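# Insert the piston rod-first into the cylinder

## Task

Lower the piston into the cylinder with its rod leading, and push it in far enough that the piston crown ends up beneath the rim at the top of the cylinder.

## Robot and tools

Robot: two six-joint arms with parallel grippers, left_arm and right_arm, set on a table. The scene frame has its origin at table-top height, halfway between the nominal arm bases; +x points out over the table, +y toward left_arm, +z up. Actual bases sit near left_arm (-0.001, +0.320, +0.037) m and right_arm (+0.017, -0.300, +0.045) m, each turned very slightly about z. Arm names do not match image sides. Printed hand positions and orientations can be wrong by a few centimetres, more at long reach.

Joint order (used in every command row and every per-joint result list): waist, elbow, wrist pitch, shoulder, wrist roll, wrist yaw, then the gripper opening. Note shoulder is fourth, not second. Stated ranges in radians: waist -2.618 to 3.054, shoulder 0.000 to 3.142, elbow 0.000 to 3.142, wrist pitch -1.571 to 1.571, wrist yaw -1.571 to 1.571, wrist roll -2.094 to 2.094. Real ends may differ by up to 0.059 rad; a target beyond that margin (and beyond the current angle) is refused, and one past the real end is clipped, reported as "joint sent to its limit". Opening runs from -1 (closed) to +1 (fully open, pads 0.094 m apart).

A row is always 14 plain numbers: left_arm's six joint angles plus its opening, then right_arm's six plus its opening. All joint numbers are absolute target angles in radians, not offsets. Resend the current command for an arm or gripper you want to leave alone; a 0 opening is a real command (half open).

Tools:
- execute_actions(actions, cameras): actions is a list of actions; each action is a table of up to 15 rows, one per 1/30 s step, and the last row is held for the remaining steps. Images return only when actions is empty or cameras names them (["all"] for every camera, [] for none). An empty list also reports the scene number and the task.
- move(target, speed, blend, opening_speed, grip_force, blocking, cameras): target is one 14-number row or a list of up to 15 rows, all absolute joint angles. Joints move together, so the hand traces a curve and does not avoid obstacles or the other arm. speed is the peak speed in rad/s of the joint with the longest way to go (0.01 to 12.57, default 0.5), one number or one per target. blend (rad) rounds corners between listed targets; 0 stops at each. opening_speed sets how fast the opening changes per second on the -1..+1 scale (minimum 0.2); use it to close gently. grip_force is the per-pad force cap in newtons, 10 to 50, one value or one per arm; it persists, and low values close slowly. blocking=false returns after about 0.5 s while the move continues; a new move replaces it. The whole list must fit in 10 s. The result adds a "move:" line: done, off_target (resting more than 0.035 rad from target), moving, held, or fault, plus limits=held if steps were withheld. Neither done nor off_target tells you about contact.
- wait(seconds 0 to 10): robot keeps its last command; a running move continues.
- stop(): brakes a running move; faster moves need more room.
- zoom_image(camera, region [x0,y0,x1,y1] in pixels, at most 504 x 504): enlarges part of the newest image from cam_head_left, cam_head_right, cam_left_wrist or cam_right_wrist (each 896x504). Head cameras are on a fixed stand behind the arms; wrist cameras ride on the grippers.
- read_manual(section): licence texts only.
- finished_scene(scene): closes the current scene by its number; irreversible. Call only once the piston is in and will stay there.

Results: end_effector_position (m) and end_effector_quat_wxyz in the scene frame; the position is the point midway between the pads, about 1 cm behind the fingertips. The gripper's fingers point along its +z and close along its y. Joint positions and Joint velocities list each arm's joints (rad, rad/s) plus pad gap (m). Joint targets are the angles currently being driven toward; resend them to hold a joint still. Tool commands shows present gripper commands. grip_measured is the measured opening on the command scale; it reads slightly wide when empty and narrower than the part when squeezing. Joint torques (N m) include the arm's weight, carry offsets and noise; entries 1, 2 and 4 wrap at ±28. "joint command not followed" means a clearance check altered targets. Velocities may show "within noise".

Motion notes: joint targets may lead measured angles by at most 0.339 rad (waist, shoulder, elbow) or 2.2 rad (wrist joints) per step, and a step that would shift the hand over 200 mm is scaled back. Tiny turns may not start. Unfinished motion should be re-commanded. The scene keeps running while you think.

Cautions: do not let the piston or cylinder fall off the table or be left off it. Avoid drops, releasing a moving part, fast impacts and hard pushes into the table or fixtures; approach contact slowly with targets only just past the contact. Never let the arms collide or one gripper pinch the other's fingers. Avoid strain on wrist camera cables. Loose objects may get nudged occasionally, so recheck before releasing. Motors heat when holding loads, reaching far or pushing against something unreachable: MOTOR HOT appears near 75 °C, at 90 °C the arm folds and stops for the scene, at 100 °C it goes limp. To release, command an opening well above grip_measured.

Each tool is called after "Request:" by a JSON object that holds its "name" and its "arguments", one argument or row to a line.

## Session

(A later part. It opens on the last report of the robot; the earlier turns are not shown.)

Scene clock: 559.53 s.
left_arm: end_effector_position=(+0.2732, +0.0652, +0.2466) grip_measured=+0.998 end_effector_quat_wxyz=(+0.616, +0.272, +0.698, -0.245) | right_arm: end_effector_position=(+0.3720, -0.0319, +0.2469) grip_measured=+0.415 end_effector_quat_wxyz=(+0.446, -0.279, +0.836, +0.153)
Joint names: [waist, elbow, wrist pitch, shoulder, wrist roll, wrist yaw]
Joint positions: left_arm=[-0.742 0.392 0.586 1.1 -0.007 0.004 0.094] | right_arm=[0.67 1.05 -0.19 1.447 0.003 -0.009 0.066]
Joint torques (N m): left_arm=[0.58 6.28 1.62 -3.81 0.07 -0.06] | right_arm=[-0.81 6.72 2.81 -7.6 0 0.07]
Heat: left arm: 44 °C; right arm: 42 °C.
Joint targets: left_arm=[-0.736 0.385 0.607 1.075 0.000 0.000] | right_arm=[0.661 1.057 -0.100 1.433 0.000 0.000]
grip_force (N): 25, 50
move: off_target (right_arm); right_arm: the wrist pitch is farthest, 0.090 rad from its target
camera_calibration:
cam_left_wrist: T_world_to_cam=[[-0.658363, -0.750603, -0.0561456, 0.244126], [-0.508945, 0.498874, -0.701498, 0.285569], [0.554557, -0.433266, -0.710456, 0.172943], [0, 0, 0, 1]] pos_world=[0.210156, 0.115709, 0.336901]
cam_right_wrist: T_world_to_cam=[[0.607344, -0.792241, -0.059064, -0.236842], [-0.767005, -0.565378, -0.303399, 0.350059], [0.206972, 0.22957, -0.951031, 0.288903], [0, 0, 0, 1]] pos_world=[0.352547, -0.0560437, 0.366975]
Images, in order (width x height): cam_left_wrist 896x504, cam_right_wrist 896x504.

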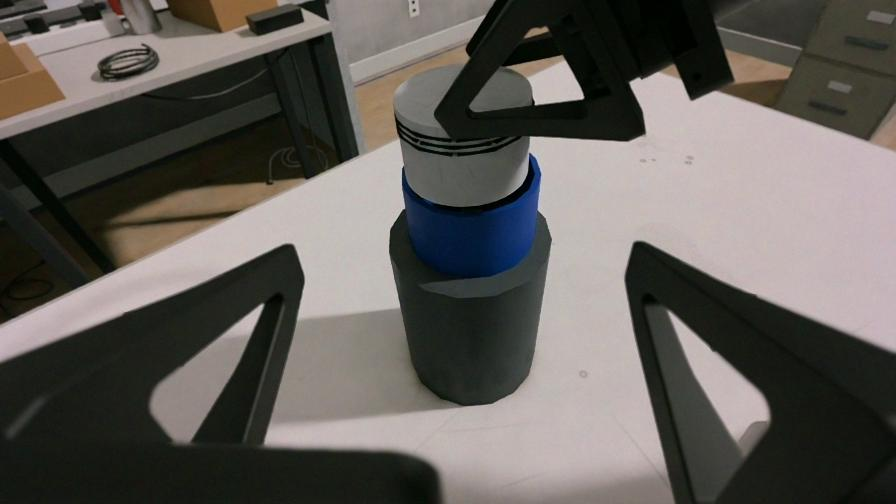

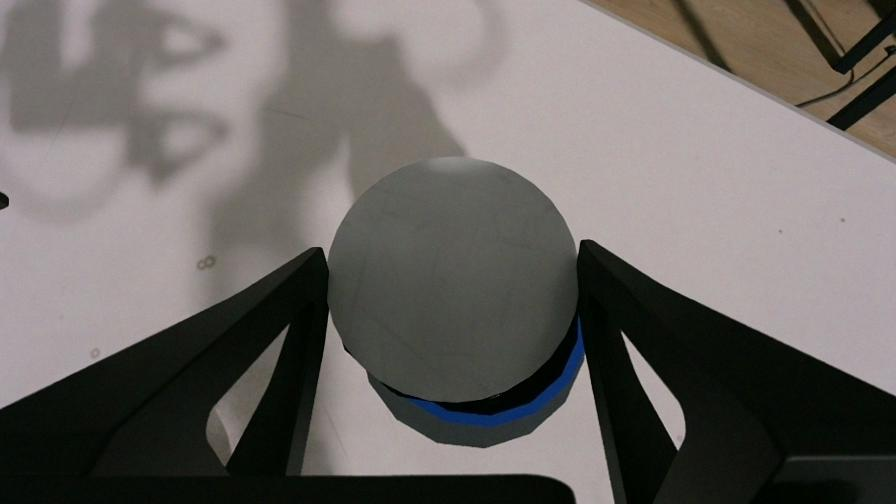

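Request:
{"name": "move", "arguments": {
  "target": [
    [-0.736, 0.385, 0.607, 1.075, 0, 0, 1.0, 0.653, 1.181, -0.208, 1.386, 0, 0, 0.15],
    [-0.736, 0.385, 0.607, 1.075, 0, 0, 1.0, 0.653, 1.054, -0.104, 1.425, 0, 0, 0.15]
  ],
  "speed": [0.25, 0.2],
  "cameras": ["cam_left_wrist", "cam_right_wrist"]
}}

Request:
{"name": "zoom_image", "arguments": {
  "camera": "cam_left_wrist",
  "region": [370, 60, 570, 300]
}}

Scene clock: 574.47 s.
left_arm: end_effector_position=(+0.2733, +0.0652, +0.2467) grip_measured=+0.998 end_effector_quat_wxyz=(+0.616, +0.272, +0.697, -0.245) | right_arm: end_effector_position=(+0.3731, -0.0365, +0.2504) grip_measured=+0.415 end_effector_quat_wxyz=(+0.450, -0.274, +0.836, +0.152)
Joint names: [waist, elbow, wrist pitch, shoulder, wrist roll, wrist yaw]
Joint positions: left_arm=[-0.742 0.392 0.586 1.1 -0.007 0.004 0.094] | right_arm=[0.66 1.048 -0.195 1.435 0.003 -0.009 0.066]
Joint torques (N m): left_arm=[0.58 6.27 1.63 -3.82 0.07 -0.07] | right_arm=[-0.64 6.76 2.84 -7.01 -0.01 0.08]
Heat: left arm: 45 °C; right arm: 43 °C.
Joint targets: left_arm=[-0.736 0.385 0.607 1.075 0.000 0.000] | right_arm=[0.653 1.054 -0.104 1.425 0.000 0.000]
grip_force (N): 25, 50
move: off_target (right_arm); right_arm: the wrist pitch is farthest, 0.091 rad from its target
camera_calibration:
cam_left_wrist: T_world_to_cam=[[-0.658352, -0.750615, -0.0561186, 0.244115], [-0.508775, 0.498703, -0.701743, 0.285636], [0.554726, -0.433442, -0.710217, 0.172847], [0, 0, 0, 1]] pos_world=[0.210156, 0.115708, 0.336901]
cam_right_wrist: T_world_to_cam=[[0.599671, -0.798064, -0.0590561, -0.238355], [-0.771123, -0.556544, -0.309236, 0.352634], [0.213923, 0.23098, -0.94915, 0.290049], [0, 0, 0, 1]] pos_world=[0.352811, -0.0609622, 0.370271]
Images, in order (width x height): cam_left_wrist 896x504, cam_right_wrist 896x504.

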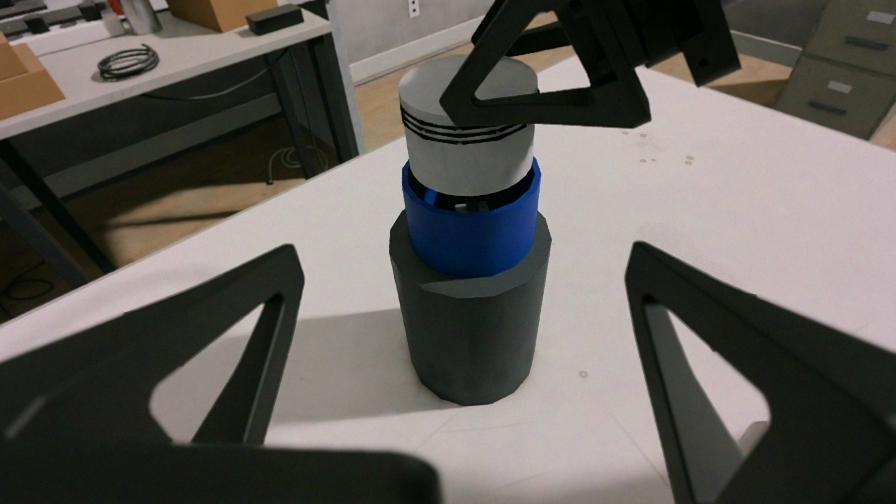

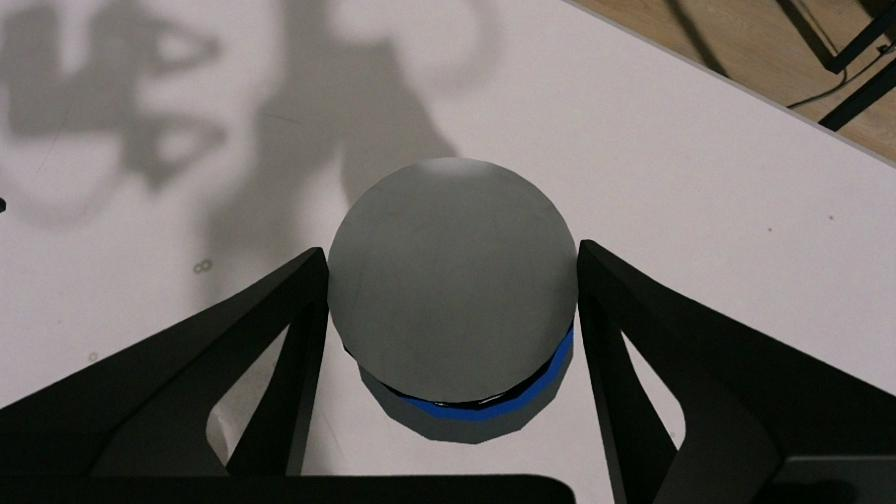

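Scaled by 2.100 from the camera's 896x504 image, which has a finer 1280x720 frame.

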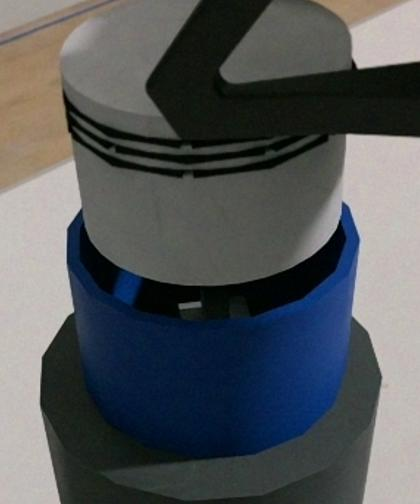

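Request:
{"name": "move", "arguments": {
  "target": [-0.736, 0.385, 0.607, 1.075, 0, 0, 1.0, 0.661, 1.002, -0.039, 1.436, 0, 0, 0.15],
  "speed": 0.12,
  "cameras": ["cam_left_wrist", "cam_right_wrist"]
}}

Request:
{"name": "zoom_image", "arguments": {
  "camera": "cam_left_wrist",
  "region": [370, 60, 570, 300]
}}

Scene clock: 576.63 s.
left_arm: end_effector_position=(+0.2733, +0.0652, +0.2467) grip_measured=+0.998 end_effector_quat_wxyz=(+0.616, +0.272, +0.697, -0.245) | right_arm: end_effector_position=(+0.3735, -0.0362, +0.2390) grip_measured=+0.415 end_effector_quat_wxyz=(+0.454, -0.273, +0.834, +0.153)
Joint names: [waist, elbow, wrist pitch, shoulder, wrist roll, wrist yaw]
Joint positions: left_arm=[-0.742 0.392 0.586 1.1 -0.007 0.004 0.094] | right_arm=[0.66 0.999 -0.13 1.441 0.003 -0.009 0.066]
Joint torques (N m): left_arm=[0.58 6.28 1.62 -3.82 0.07 -0.06] | right_arm=[0.27 6.46 2.82 -6.57 -0.04 0.09]
Heat: left arm: 45 °C; right arm: 43 °C.
Joint targets: left_arm=[-0.736 0.385 0.607 1.075 0.000 0.000] | right_arm=[0.661 1.002 -0.039 1.436 0.000 0.000]
grip_force (N): 25, 50
move: off_target (right_arm); right_arm: the wrist pitch is farthest, 0.091 rad from its target
camera_calibration:
cam_left_wrist: T_world_to_cam=[[-0.658352, -0.750615, -0.0561186, 0.244115], [-0.508775, 0.498703, -0.701743, 0.285636], [0.554726, -0.433442, -0.710217, 0.172847], [0, 0, 0, 1]] pos_world=[0.210156, 0.115708, 0.336901]
cam_right_wrist: T_world_to_cam=[[0.599969, -0.797831, -0.0591898, -0.239109], [-0.768858, -0.554568, -0.318295, 0.350944], [0.22112, 0.236475, -0.946142, 0.27587], [0, 0, 0, 1]] pos_world=[0.352284, -0.0613832, 0.358563]
Images, in order (width x height): cam_left_wrist 896x504, cam_right_wrist 896x504.

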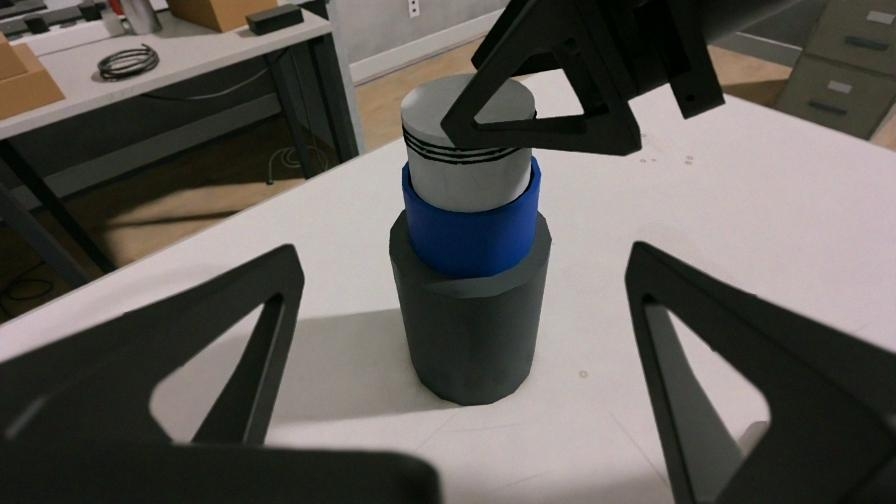

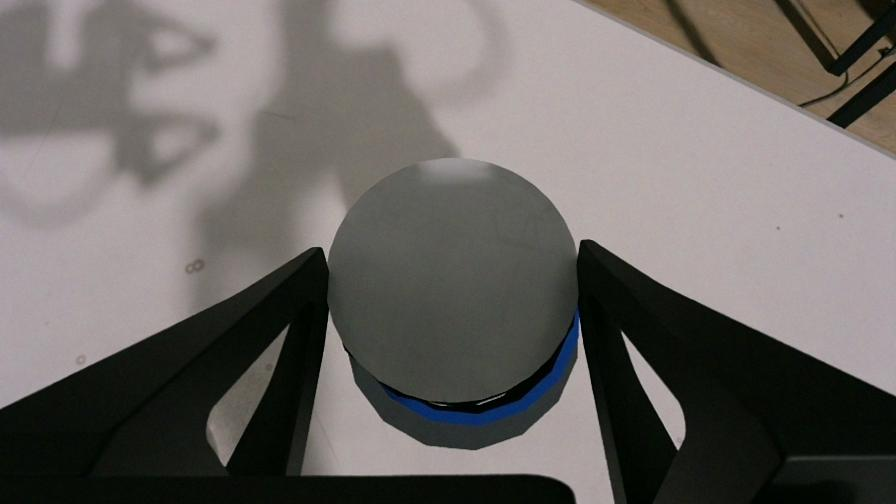

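Scaled by 2.100 from the camera's 896x504 image, which has a finer 1280x720 frame.

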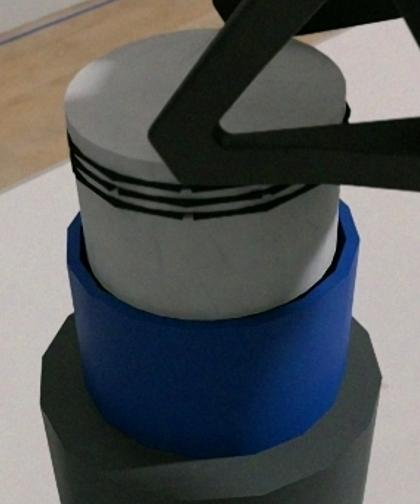

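Request:
{"name": "execute_actions", "arguments": {
  "actions": [],
  "cameras": ["cam_head_left", "cam_head_right", "cam_left_wrist"]
}}

Request:
{"name": "zoom_image", "arguments": {
  "camera": "cam_head_left",
  "region": [340, 180, 430, 300]
}}

Request:
{"name": "zoom_image", "arguments": {
  "camera": "cam_head_right",
  "region": [350, 180, 440, 300]
}}

Request:
{"name": "zoom_image", "arguments": {
  "camera": "cam_left_wrist",
  "region": [380, 220, 560, 310]
}}

Scene clock: 581.80 s.
left_arm: end_effector_position=(+0.2733, +0.0652, +0.2467) grip_measured=+0.998 end_effector_quat_wxyz=(+0.616, +0.272, +0.697, -0.245) | right_arm: end_effector_position=(+0.3736, -0.0362, +0.2391) grip_measured=+0.415 end_effector_quat_wxyz=(+0.454, -0.273, +0.834, +0.153)
Joint names: [waist, elbow, wrist pitch, shoulder, wrist roll, wrist yaw]
Joint positions: left_arm=[-0.742 0.392 0.586 1.1 -0.007 0.004 0.094] | right_arm=[0.66 0.999 -0.13 1.441 0.003 -0.009 0.066]
Joint velocities: within noise
Joint torques (N m): left_arm=[0.58 6.28 1.63 -3.82 0.07 -0.07] | right_arm=[0.14 6.38 2.83 -6.57 -0.03 0.11]
Motor temperatures (°C): left_arm=[28 32 46 29 26 27 25] | right_arm=[29 33 43 32 28 29 31]
Heat: left arm: 46 °C; right arm: 43 °C.
Joint targets: left_arm=[-0.736 0.385 0.607 1.075 0.000 0.000] | right_arm=[0.661 1.002 -0.039 1.436 0.000 0.000]
Tool commands: left_gripper/opening=+1.0 right_gripper/opening=+0.15
grip_force (N): 25, 50
camera_calibration:
cam_left_wrist: T_world_to_cam=[[-0.658352, -0.750615, -0.0561186, 0.244115], [-0.508775, 0.498703, -0.701743, 0.285636], [0.554726, -0.433442, -0.710217, 0.172847], [0, 0, 0, 1]] pos_world=[0.210156, 0.115708, 0.336901]
Images, in order (width x height): cam_head_left 896x504, cam_head_right 896x504, cam_left_wrist 896x504.

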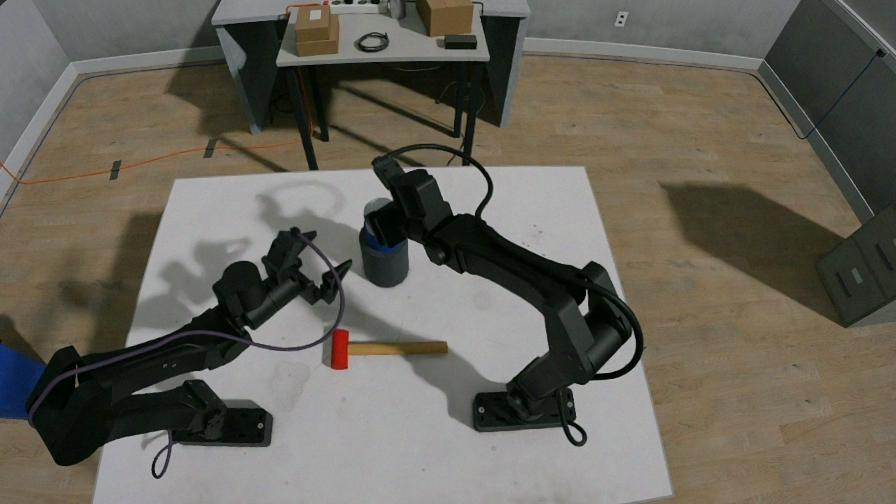

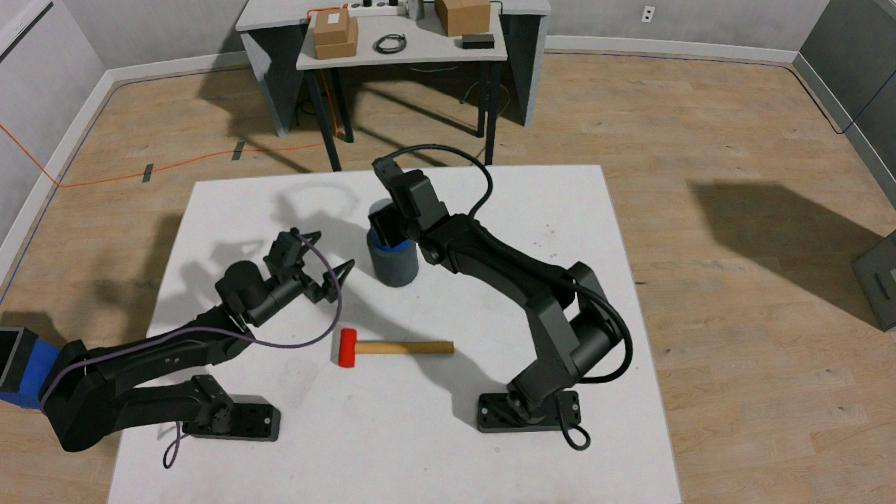

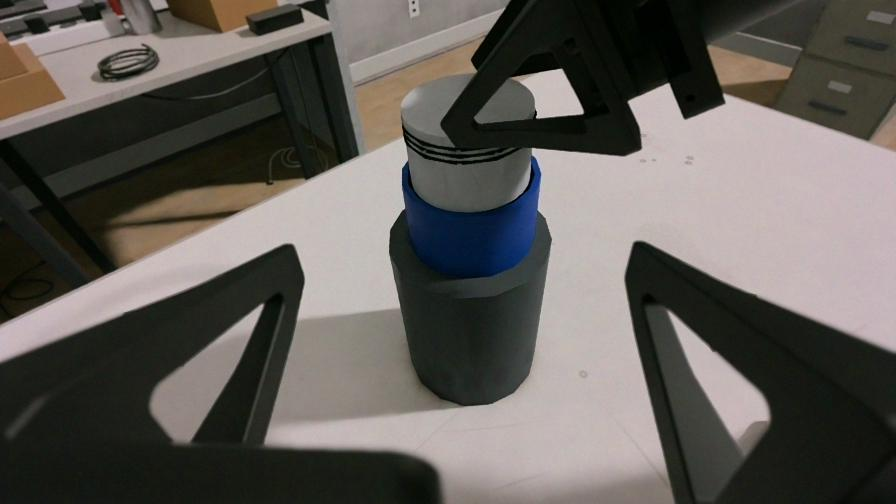

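Scaled by 4.200 from the camera's 896x504 image, which has a finer 1280x720 frame.

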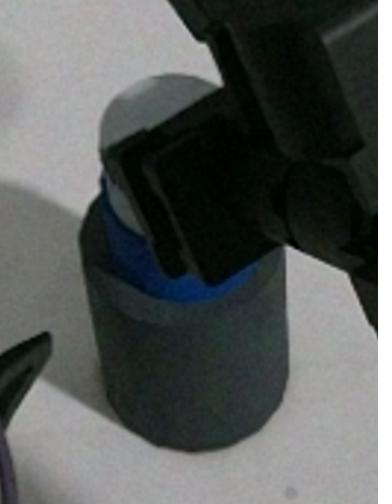

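Scaled by 4.200 from the camera's 896x504 image, which has a finer 1280x720 frame.

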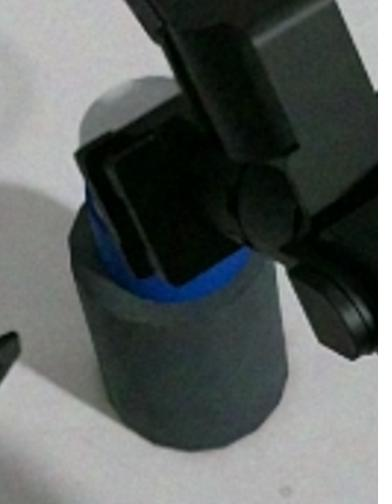

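Scaled by 2.800 from the camera's 896x504 image, which has a finer 1280x720 frame.

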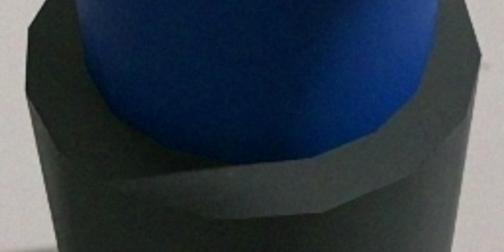

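Request:
{"name": "execute_actions", "arguments": {
  "actions": [],
  "cameras": ["cam_right_wrist"]
}}

Request:
{"name": "zoom_image", "arguments": {
  "camera": "cam_right_wrist",
  "region": [310, 140, 600, 470]
}}

Scene clock: 585.90 s.
left_arm: end_effector_position=(+0.2733, +0.0652, +0.2467) grip_measured=+0.998 end_effector_quat_wxyz=(+0.616, +0.272, +0.697, -0.245) | right_arm: end_effector_position=(+0.3736, -0.0362, +0.2391) grip_measured=+0.415 end_effector_quat_wxyz=(+0.454, -0.273, +0.834, +0.153)
Joint names: [waist, elbow, wrist pitch, shoulder, wrist roll, wrist yaw]
Joint positions: left_arm=[-0.742 0.392 0.586 1.1 -0.007 0.004 0.094] | right_arm=[0.66 0.999 -0.13 1.441 0.003 -0.009 0.066]
Joint velocities: within noise
Joint torques (N m): left_arm=[0.58 6.27 1.62 -3.82 0.07 -0.07] | right_arm=[0.13 6.45 2.84 -6.58 -0.02 0.09]
Motor temperatures (°C): left_arm=[28 32 46 29 26 27 25] | right_arm=[29 33 43 32 28 29 31]
Heat: left arm: 46 °C; right arm: 43 °C.
Joint targets: left_arm=[-0.736 0.385 0.607 1.075 0.000 0.000] | right_arm=[0.661 1.002 -0.039 1.436 0.000 0.000]
Tool commands: left_gripper/opening=+1.0 right_gripper/opening=+0.15
grip_force (N): 25, 50
camera_calibration:
cam_right_wrist: T_world_to_cam=[[0.599968, -0.797832, -0.0591751, -0.239168], [-0.768774, -0.554482, -0.318648, 0.351153], [0.221416, 0.236671, -0.946024, 0.275809], [0, 0, 0, 1]] pos_world=[0.352382, -0.0613839, 0.358663]
Images, in order (width x height): cam_right_wrist 896x504.

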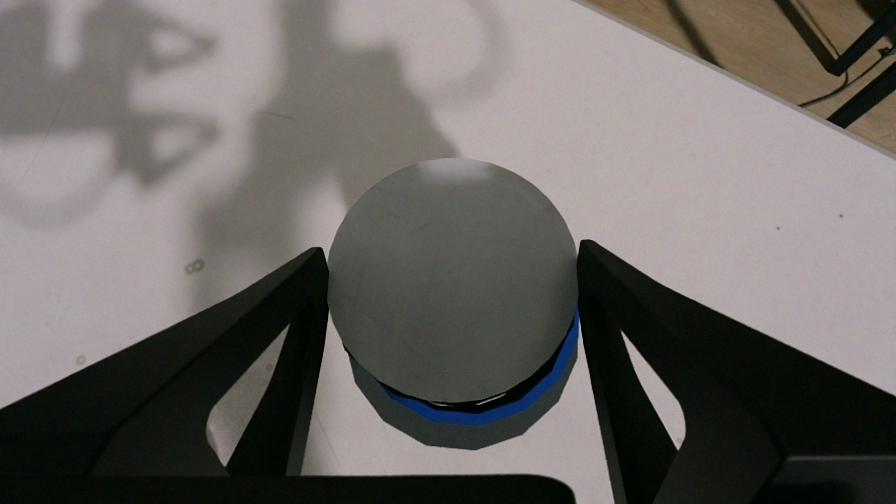

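Scaled by 1.527 from the camera's 896x504 image, which has a finer 1280x720 frame.

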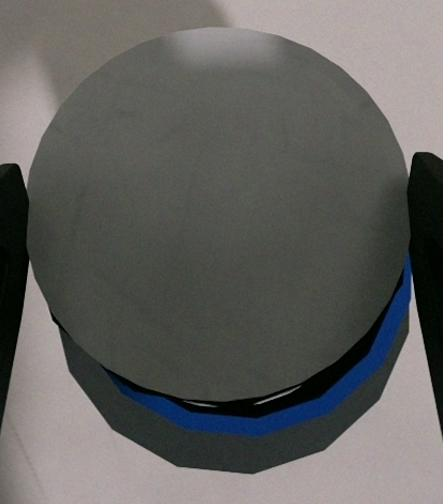

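Request:
{"name": "move", "arguments": {
  "target": [-0.736, 0.385, 0.607, 1.075, 0, 0, 1.0, 0.645, 1.084, -0.101, 1.396, 0, 0, 0.15],
  "speed": 0.2,
  "cameras": ["cam_right_wrist"]
}}

Request:
{"name": "zoom_image", "arguments": {
  "camera": "cam_right_wrist",
  "region": [310, 140, 600, 470]
}}

Scene clock: 593.13 s.
left_arm: end_effector_position=(+0.2733, +0.0652, +0.2467) grip_measured=+0.998 end_effector_quat_wxyz=(+0.616, +0.272, +0.697, -0.245) | right_arm: end_effector_position=(+0.3745, -0.0401, +0.2410) grip_measured=+0.415 end_effector_quat_wxyz=(+0.446, -0.271, +0.840, +0.149)
Joint names: [waist, elbow, wrist pitch, shoulder, wrist roll, wrist yaw]
Joint positions: left_arm=[-0.742 0.392 0.586 1.1 -0.007 0.004 0.094] | right_arm=[0.651 1.024 -0.175 1.441 0.003 -0.009 0.066]
Joint torques (N m): left_arm=[0.61 6.28 1.62 -3.81 0.08 -0.07] | right_arm=[-0.61 10.92 2.61 -10.47 -0.01 0.07]
Heat: left arm: 46 °C; right arm: 43 °C.
Joint targets: left_arm=[-0.736 0.385 0.607 1.075 0.000 0.000] | right_arm=[0.645 1.084 -0.101 1.396 0.000 0.000]
grip_force (N): 25, 50
move: off_target (right_arm); right_arm: the wrist pitch is farthest, 0.074 rad from its target
camera_calibration:
cam_right_wrist: T_world_to_cam=[[0.592339, -0.803491, -0.0594728, -0.239954], [-0.77837, -0.551633, -0.299736, 0.349488], [0.208028, 0.223837, -0.952167, 0.284292], [0, 0, 0, 1]] pos_world=[0.355024, -0.0636466, 0.361177]
Images, in order (width x height): cam_right_wrist 896x504.

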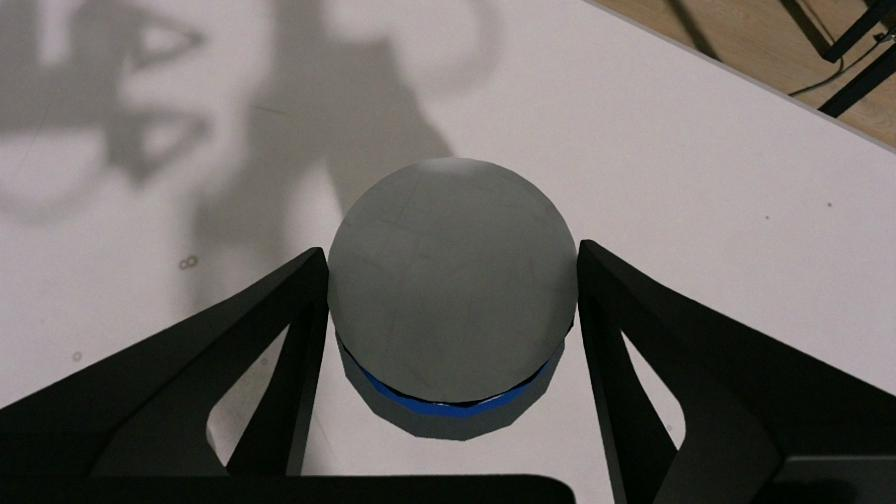

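Scaled by 1.527 from the camera's 896x504 image, which has a finer 1280x720 frame.

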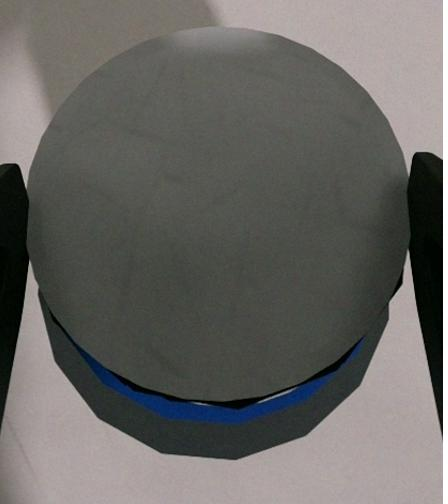

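Request:
{"name": "move", "arguments": {
  "target": [
    [-0.736, 0.385, 0.607, 1.075, 0, 0, 1.0, 0.653, 1.030, -0.080, 1.426, 0, 0, 0.15],
    [-0.736, 0.385, 0.607, 1.075, 0, 0, 1.0, 0.653, 0.990, -0.024, 1.442, 0, 0, 0.15]
  ],
  "speed": [0.12, 0.1],
  "cameras": ["cam_right_wrist", "cam_left_wrist"]
}}

Request:
{"name": "zoom_image", "arguments": {
  "camera": "cam_right_wrist",
  "region": [310, 140, 600, 470]
}}

Request:
{"name": "zoom_image", "arguments": {
  "camera": "cam_left_wrist",
  "region": [370, 60, 570, 300]
}}

Scene clock: 598.80 s.
left_arm: end_effector_position=(+0.2733, +0.0652, +0.2467) grip_measured=+0.998 end_effector_quat_wxyz=(+0.616, +0.272, +0.697, -0.245) | right_arm: end_effector_position=(+0.3759, -0.0391, +0.2320) grip_measured=+0.415 end_effector_quat_wxyz=(+0.451, -0.270, +0.837, +0.150)
Joint names: [waist, elbow, wrist pitch, shoulder, wrist roll, wrist yaw]
Joint positions: left_arm=[-0.742 0.392 0.586 1.1 -0.007 0.004 0.094] | right_arm=[0.651 0.986 -0.115 1.451 0.003 -0.009 0.066]
Joint torques (N m): left_arm=[0.57 6.28 1.62 -3.82 0.07 -0.07] | right_arm=[0.17 6.53 2.81 -6.91 -0.02 0.09]
Heat: left arm: 46 °C; right arm: 42 °C.
Joint targets: left_arm=[-0.736 0.385 0.607 1.075 0.000 0.000] | right_arm=[0.653 0.990 -0.024 1.442 0.000 0.000]
grip_force (N): 25, 50
move: off_target (right_arm); right_arm: the wrist pitch is farthest, 0.091 rad from its target
camera_calibration:
cam_left_wrist: T_world_to_cam=[[-0.658352, -0.750615, -0.0561186, 0.244115], [-0.508775, 0.498703, -0.701743, 0.285636], [0.554726, -0.433442, -0.710217, 0.172847], [0, 0, 0, 1]] pos_world=[0.210156, 0.115708, 0.336901]
cam_right_wrist: T_world_to_cam=[[0.592901, -0.803088, -0.0593197, -0.240699], [-0.77542, -0.549495, -0.311094, 0.349977], [0.21724, 0.230445, -0.948526, 0.271127], [0, 0, 0, 1]] pos_world=[0.35519, -0.0634714, 0.351769]
Images, in order (width x height): cam_left_wrist 896x504, cam_right_wrist 896x504.

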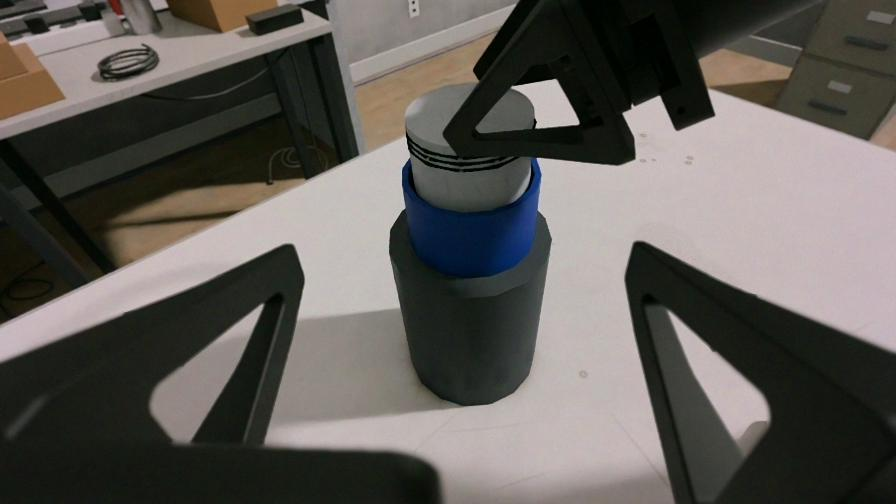

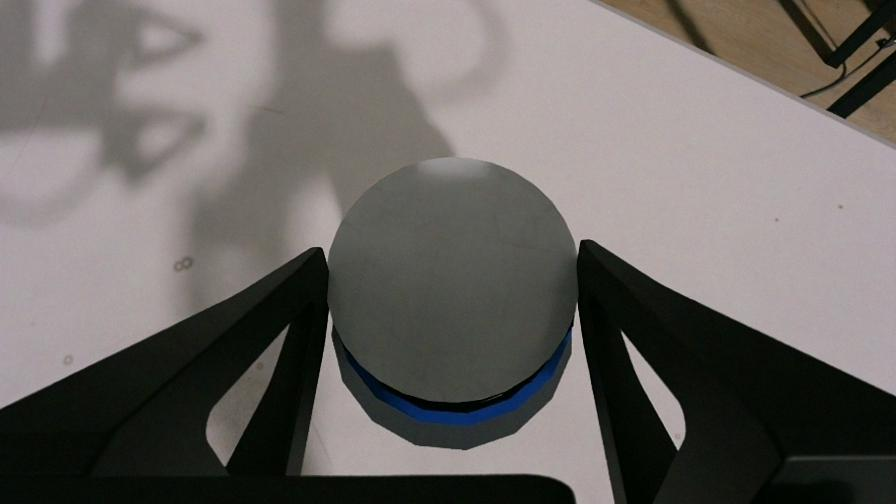

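Scaled by 1.527 from the camera's 896x504 image, which has a finer 1280x720 frame.

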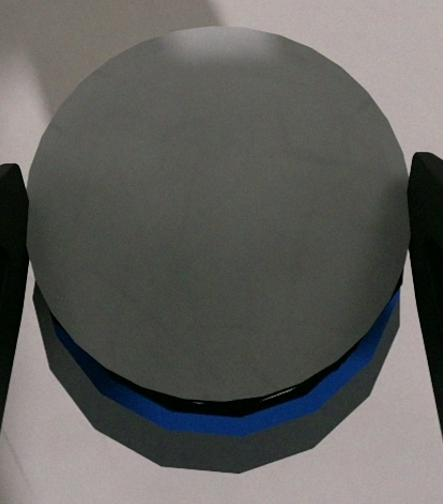

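Scaled by 2.100 from the camera's 896x504 image, which has a finer 1280x720 frame.

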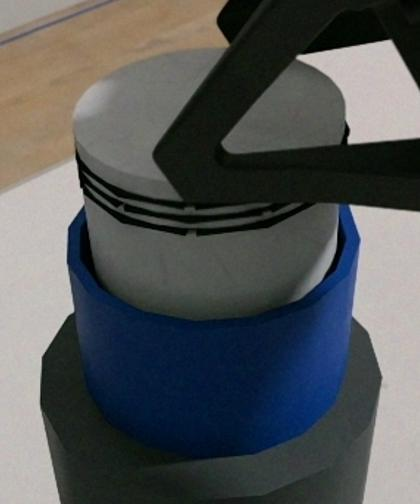

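Request:
{"name": "move", "arguments": {
  "target": [
    [-0.736, 0.385, 0.607, 1.075, 0, 0, 1.0, 0.653, 0.953, 0.023, 1.451, 0, 0, 0.15],
    [-0.736, 0.385, 0.607, 1.075, 0, 0, 1.0, 0.653, 0.886, 0.118, 1.478, 0, 0, 0.15]
  ],
  "speed": [0.12, 0.1],
  "blend": [0.02, 0],
  "cameras": ["cam_right_wrist", "cam_left_wrist"]
}}

Request:
{"name": "zoom_image", "arguments": {
  "camera": "cam_right_wrist",
  "region": [310, 140, 600, 470]
}}

Request:
{"name": "zoom_image", "arguments": {
  "camera": "cam_left_wrist",
  "region": [370, 60, 570, 300]
}}

Scene clock: 601.93 s.
left_arm: end_effector_position=(+0.2733, +0.0652, +0.2467) grip_measured=+0.998 end_effector_quat_wxyz=(+0.616, +0.272, +0.697, -0.245) | right_arm: end_effector_position=(+0.3758, -0.0392, +0.2011) grip_measured=+0.415 end_effector_quat_wxyz=(+0.453, -0.270, +0.836, +0.151)
Joint names: [waist, elbow, wrist pitch, shoulder, wrist roll, wrist yaw]
Joint positions: left_arm=[-0.742 0.392 0.586 1.1 -0.007 0.004 0.094] | right_arm=[0.651 0.883 0.028 1.486 0.003 -0.009 0.066]
Joint torques (N m): left_arm=[0.59 6.28 1.62 -3.82 0.07 -0.07] | right_arm=[0.16 6.19 2.83 -6.98 -0.01 0.08]
Heat: left arm: 47 °C; right arm: 43 °C.
Joint targets: left_arm=[-0.736 0.385 0.607 1.075 0.000 0.000] | right_arm=[0.653 0.886 0.118 1.478 0.000 0.000]
grip_force (N): 25, 50
move: off_target (right_arm); right_arm: the wrist pitch is farthest, 0.090 rad from its target
camera_calibration:
cam_left_wrist: T_world_to_cam=[[-0.658352, -0.750615, -0.0561186, 0.244115], [-0.508775, 0.498703, -0.701743, 0.285636], [0.554726, -0.433442, -0.710217, 0.172847], [0, 0, 0, 1]] pos_world=[0.210156, 0.115708, 0.336901]
cam_right_wrist: T_world_to_cam=[[0.593149, -0.802913, -0.0592034, -0.242703], [-0.773982, -0.54844, -0.316489, 0.340829], [0.221644, 0.233548, -0.946747, 0.239943], [0, 0, 0, 1]] pos_world=[0.354573, -0.0639832, 0.320665]
Images, in order (width x height): cam_left_wrist 896x504, cam_right_wrist 896x504.

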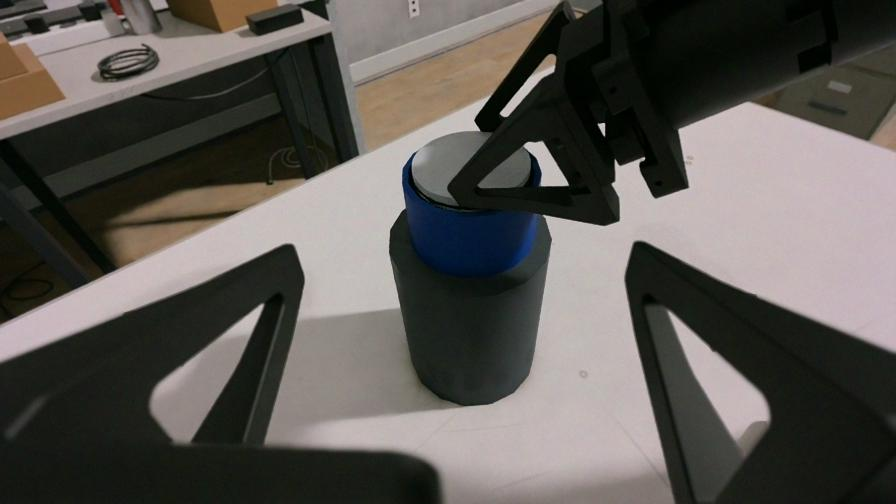

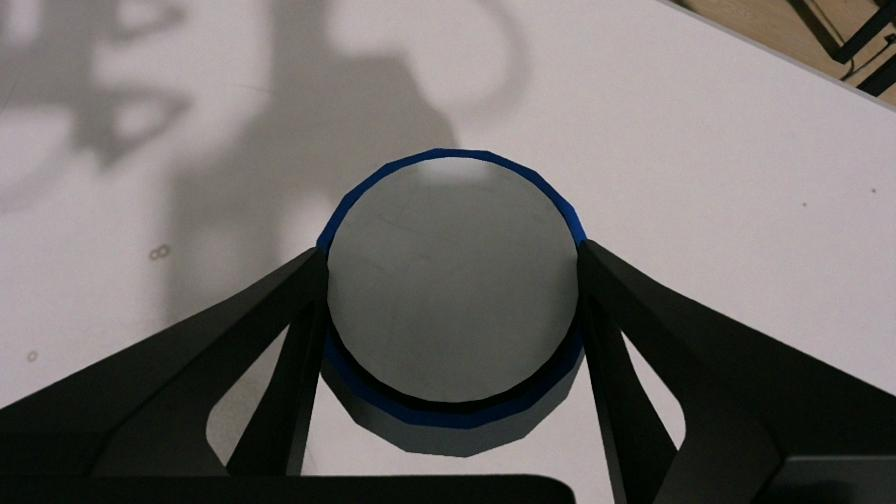

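Scaled by 1.527 from the camera's 896x504 image, which has a finer 1280x720 frame.

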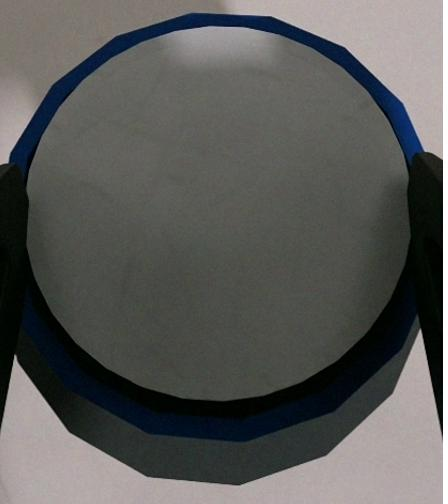

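Scaled by 2.100 from the camera's 896x504 image, which has a finer 1280x720 frame.

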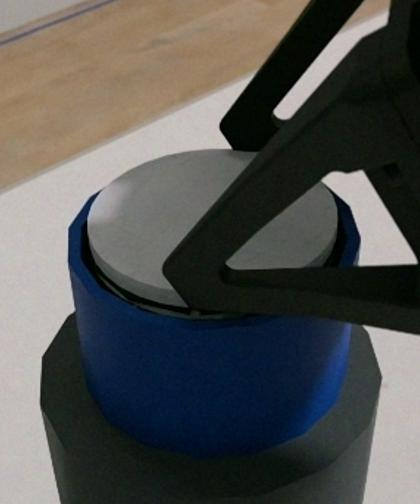

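Request:
{"name": "move", "arguments": {
  "target": [-0.736, 0.385, 0.607, 1.075, 0, 0, 1.0, 0.662, 0.888, 0.108, 1.478, 0, 0, 0.15],
  "speed": 0.05,
  "cameras": ["cam_right_wrist", "cam_left_wrist"]
}}

Request:
{"name": "zoom_image", "arguments": {
  "camera": "cam_right_wrist",
  "region": [310, 140, 600, 470]
}}

Request:
{"name": "zoom_image", "arguments": {
  "camera": "cam_left_wrist",
  "region": [370, 120, 570, 320]
}}

Scene clock: 606.93 s.
left_arm: end_effector_position=(+0.2733, +0.0652, +0.2467) grip_measured=+0.998 end_effector_quat_wxyz=(+0.616, +0.272, +0.697, -0.245) | right_arm: end_effector_position=(+0.3747, -0.0377, +0.2011) grip_measured=+0.415 end_effector_quat_wxyz=(+0.453, -0.272, +0.835, +0.152)
Joint names: [waist, elbow, wrist pitch, shoulder, wrist roll, wrist yaw]
Joint positions: left_arm=[-0.742 0.392 0.586 1.1 -0.007 0.004 0.094] | right_arm=[0.655 0.883 0.028 1.486 0.003 -0.009 0.066]
Joint torques (N m): left_arm=[0.58 6.27 1.62 -3.81 0.07 -0.06] | right_arm=[0.62 6.37 2.71 -6.98 -0.04 0.09]
Heat: left arm: 47 °C; right arm: 43 °C.
Joint targets: left_arm=[-0.736 0.385 0.607 1.075 0.000 0.000] | right_arm=[0.662 0.888 0.108 1.478 0.000 0.000]
grip_force (N): 25, 50
move: off_target (right_arm); right_arm: the wrist pitch is farthest, 0.080 rad from its target
camera_calibration:
cam_left_wrist: T_world_to_cam=[[-0.658352, -0.750615, -0.0561186, 0.244115], [-0.508775, 0.498703, -0.701743, 0.285636], [0.554726, -0.433442, -0.710217, 0.172847], [0, 0, 0, 1]] pos_world=[0.210156, 0.115708, 0.336901]
cam_right_wrist: T_world_to_cam=[[0.596561, -0.800379, -0.0592321, -0.242028], [-0.771645, -0.551723, -0.31649, 0.339799], [0.220632, 0.234512, -0.946745, 0.240252], [0, 0, 0, 1]] pos_world=[0.353581, -0.0625812, 0.320665]
Images, in order (width x height): cam_left_wrist 896x504, cam_right_wrist 896x504.

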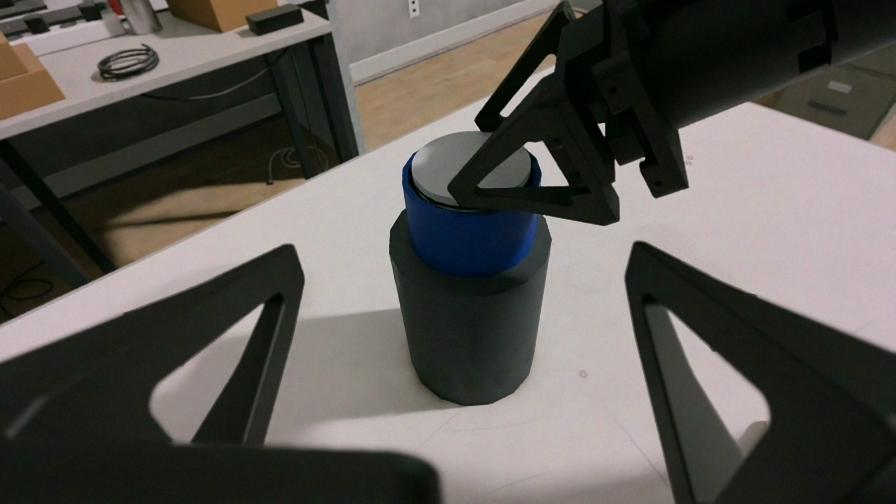

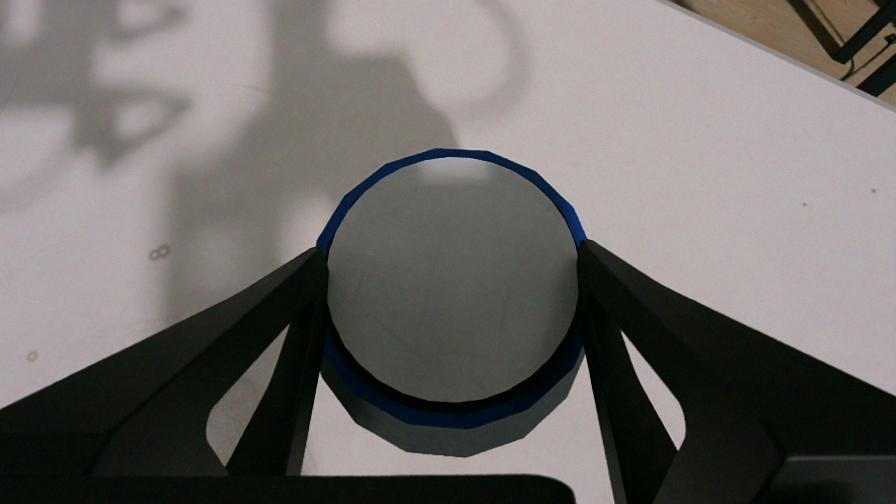

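Scaled by 1.527 from the camera's 896x504 image, which has a finer 1280x720 frame.

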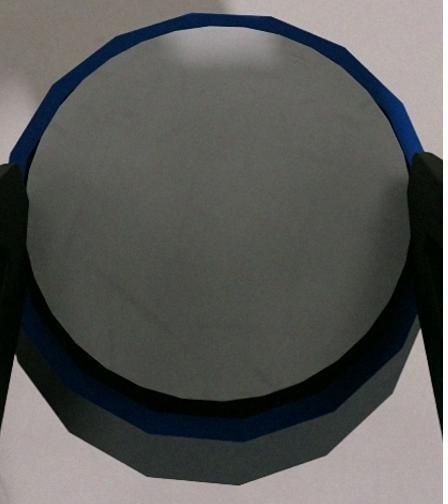

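Scaled by 2.520 from the camera's 896x504 image, which has a finer 1280x720 frame.

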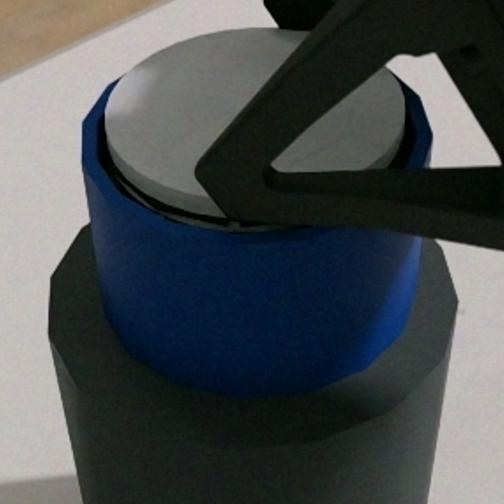

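Request:
{"name": "move", "arguments": {
  "target": [-0.736, 0.385, 0.607, 1.075, 0, 0, 1.0, 0.668, 0.888, 0.108, 1.478, 0, 0, 0.15],
  "speed": 0.05,
  "cameras": ["cam_right_wrist"]
}}

Request:
{"name": "zoom_image", "arguments": {
  "camera": "cam_right_wrist",
  "region": [310, 140, 600, 470]
}}

Scene clock: 608.27 s.
left_arm: end_effector_position=(+0.2733, +0.0652, +0.2467) grip_measured=+0.998 end_effector_quat_wxyz=(+0.616, +0.272, +0.697, -0.245) | right_arm: end_effector_position=(+0.3737, -0.0363, +0.2011) grip_measured=+0.415 end_effector_quat_wxyz=(+0.453, -0.273, +0.835, +0.153)
Joint names: [waist, elbow, wrist pitch, shoulder, wrist roll, wrist yaw]
Joint positions: left_arm=[-0.742 0.392 0.586 1.1 -0.007 0.004 0.094] | right_arm=[0.659 0.883 0.028 1.486 0.003 -0.009 0.066]
Joint torques (N m): left_arm=[0.57 6.28 1.62 -3.82 0.07 -0.07] | right_arm=[0.87 6.31 2.69 -6.91 -0.02 0.09]
Heat: left arm: 47 °C; right arm: 43 °C.
Joint targets: left_arm=[-0.736 0.385 0.607 1.075 0.000 0.000] | right_arm=[0.668 0.888 0.108 1.478 0.000 0.000]
grip_force (N): 25, 50
move: off_target (right_arm); right_arm: the wrist pitch is farthest, 0.080 rad from its target
camera_calibration:
cam_right_wrist: T_world_to_cam=[[0.59961, -0.798095, -0.0592642, -0.241378], [-0.769539, -0.554654, -0.316494, 0.338907], [0.219722, 0.235379, -0.946741, 0.240517], [0, 0, 0, 1]] pos_world=[0.352688, -0.0612795, 0.320665]
Images, in order (width x height): cam_right_wrist 896x504.

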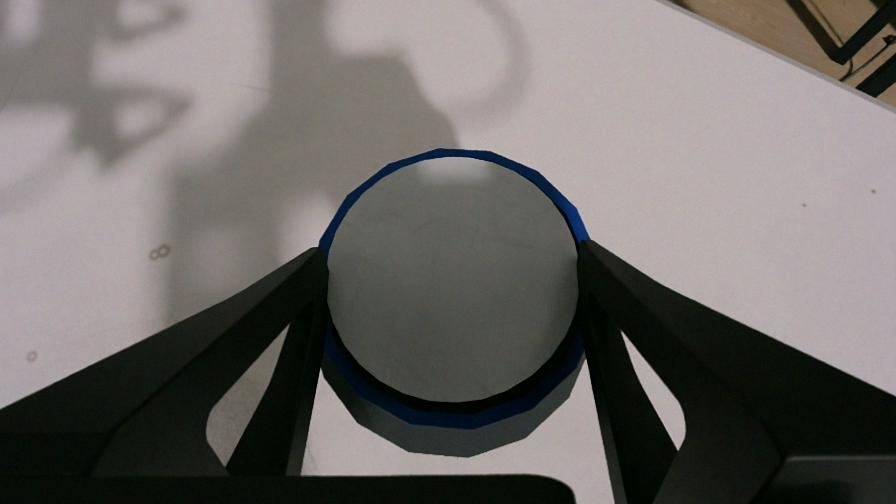

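Scaled by 1.527 from the camera's 896x504 image, which has a finer 1280x720 frame.

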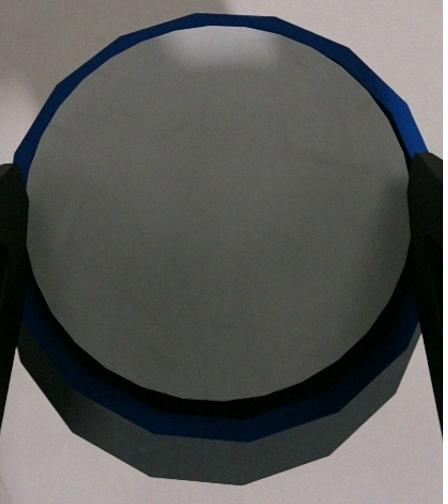

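Request:
{"name": "move", "arguments": {
  "target": [-0.736, 0.385, 0.607, 1.075, 0, 0, 1.0, 0.676, 0.888, 0.108, 1.478, 0, 0, 0.15],
  "speed": 0.05,
  "cameras": ["cam_right_wrist"]
}}

Request:
{"name": "zoom_image", "arguments": {
  "camera": "cam_right_wrist",
  "region": [310, 140, 600, 470]
}}

Scene clock: 609.50 s.
left_arm: end_effector_position=(+0.2733, +0.0652, +0.2467) grip_measured=+0.998 end_effector_quat_wxyz=(+0.616, +0.272, +0.697, -0.245) | right_arm: end_effector_position=(+0.3718, -0.0337, +0.2011) grip_measured=+0.415 end_effector_quat_wxyz=(+0.452, -0.276, +0.834, +0.154)
Joint names: [waist, elbow, wrist pitch, shoulder, wrist roll, wrist yaw]
Joint positions: left_arm=[-0.742 0.392 0.586 1.1 -0.007 0.004 0.094] | right_arm=[0.667 0.883 0.028 1.486 0.003 -0.008 0.066]
Joint torques (N m): left_arm=[0.58 6.28 1.62 -3.81 0.07 -0.06] | right_arm=[0.95 6.5 2.73 -6.99 -0.01 0.09]
Heat: left arm: 47 °C; right arm: 43 °C.
Joint targets: left_arm=[-0.736 0.385 0.607 1.075 0.000 0.000] | right_arm=[0.676 0.888 0.108 1.478 0.000 0.000]
grip_force (N): 25, 50
move: off_target (right_arm); right_arm: the wrist pitch is farthest, 0.080 rad from its target
camera_calibration:
cam_right_wrist: T_world_to_cam=[[0.605167, -0.793924, -0.0587999, -0.240161], [-0.76558, -0.560123, -0.316463, 0.3372], [0.218313, 0.236529, -0.946781, 0.240896], [0, 0, 0, 1]] pos_world=[0.350901, -0.0587746, 0.320666]
Images, in order (width x height): cam_right_wrist 896x504.

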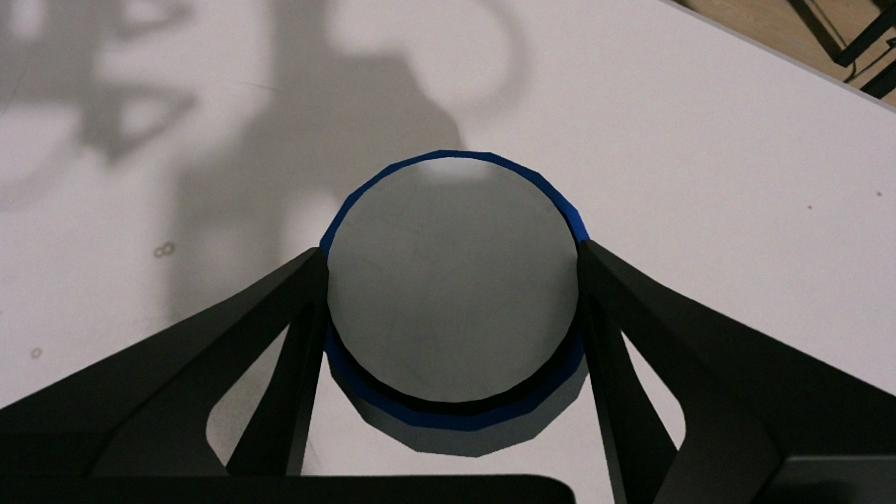

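Scaled by 1.527 from the camera's 896x504 image, which has a finer 1280x720 frame.

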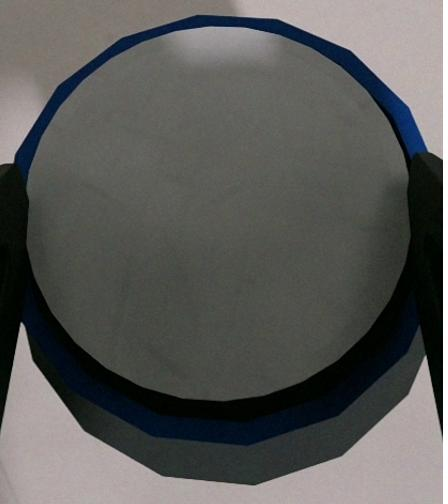

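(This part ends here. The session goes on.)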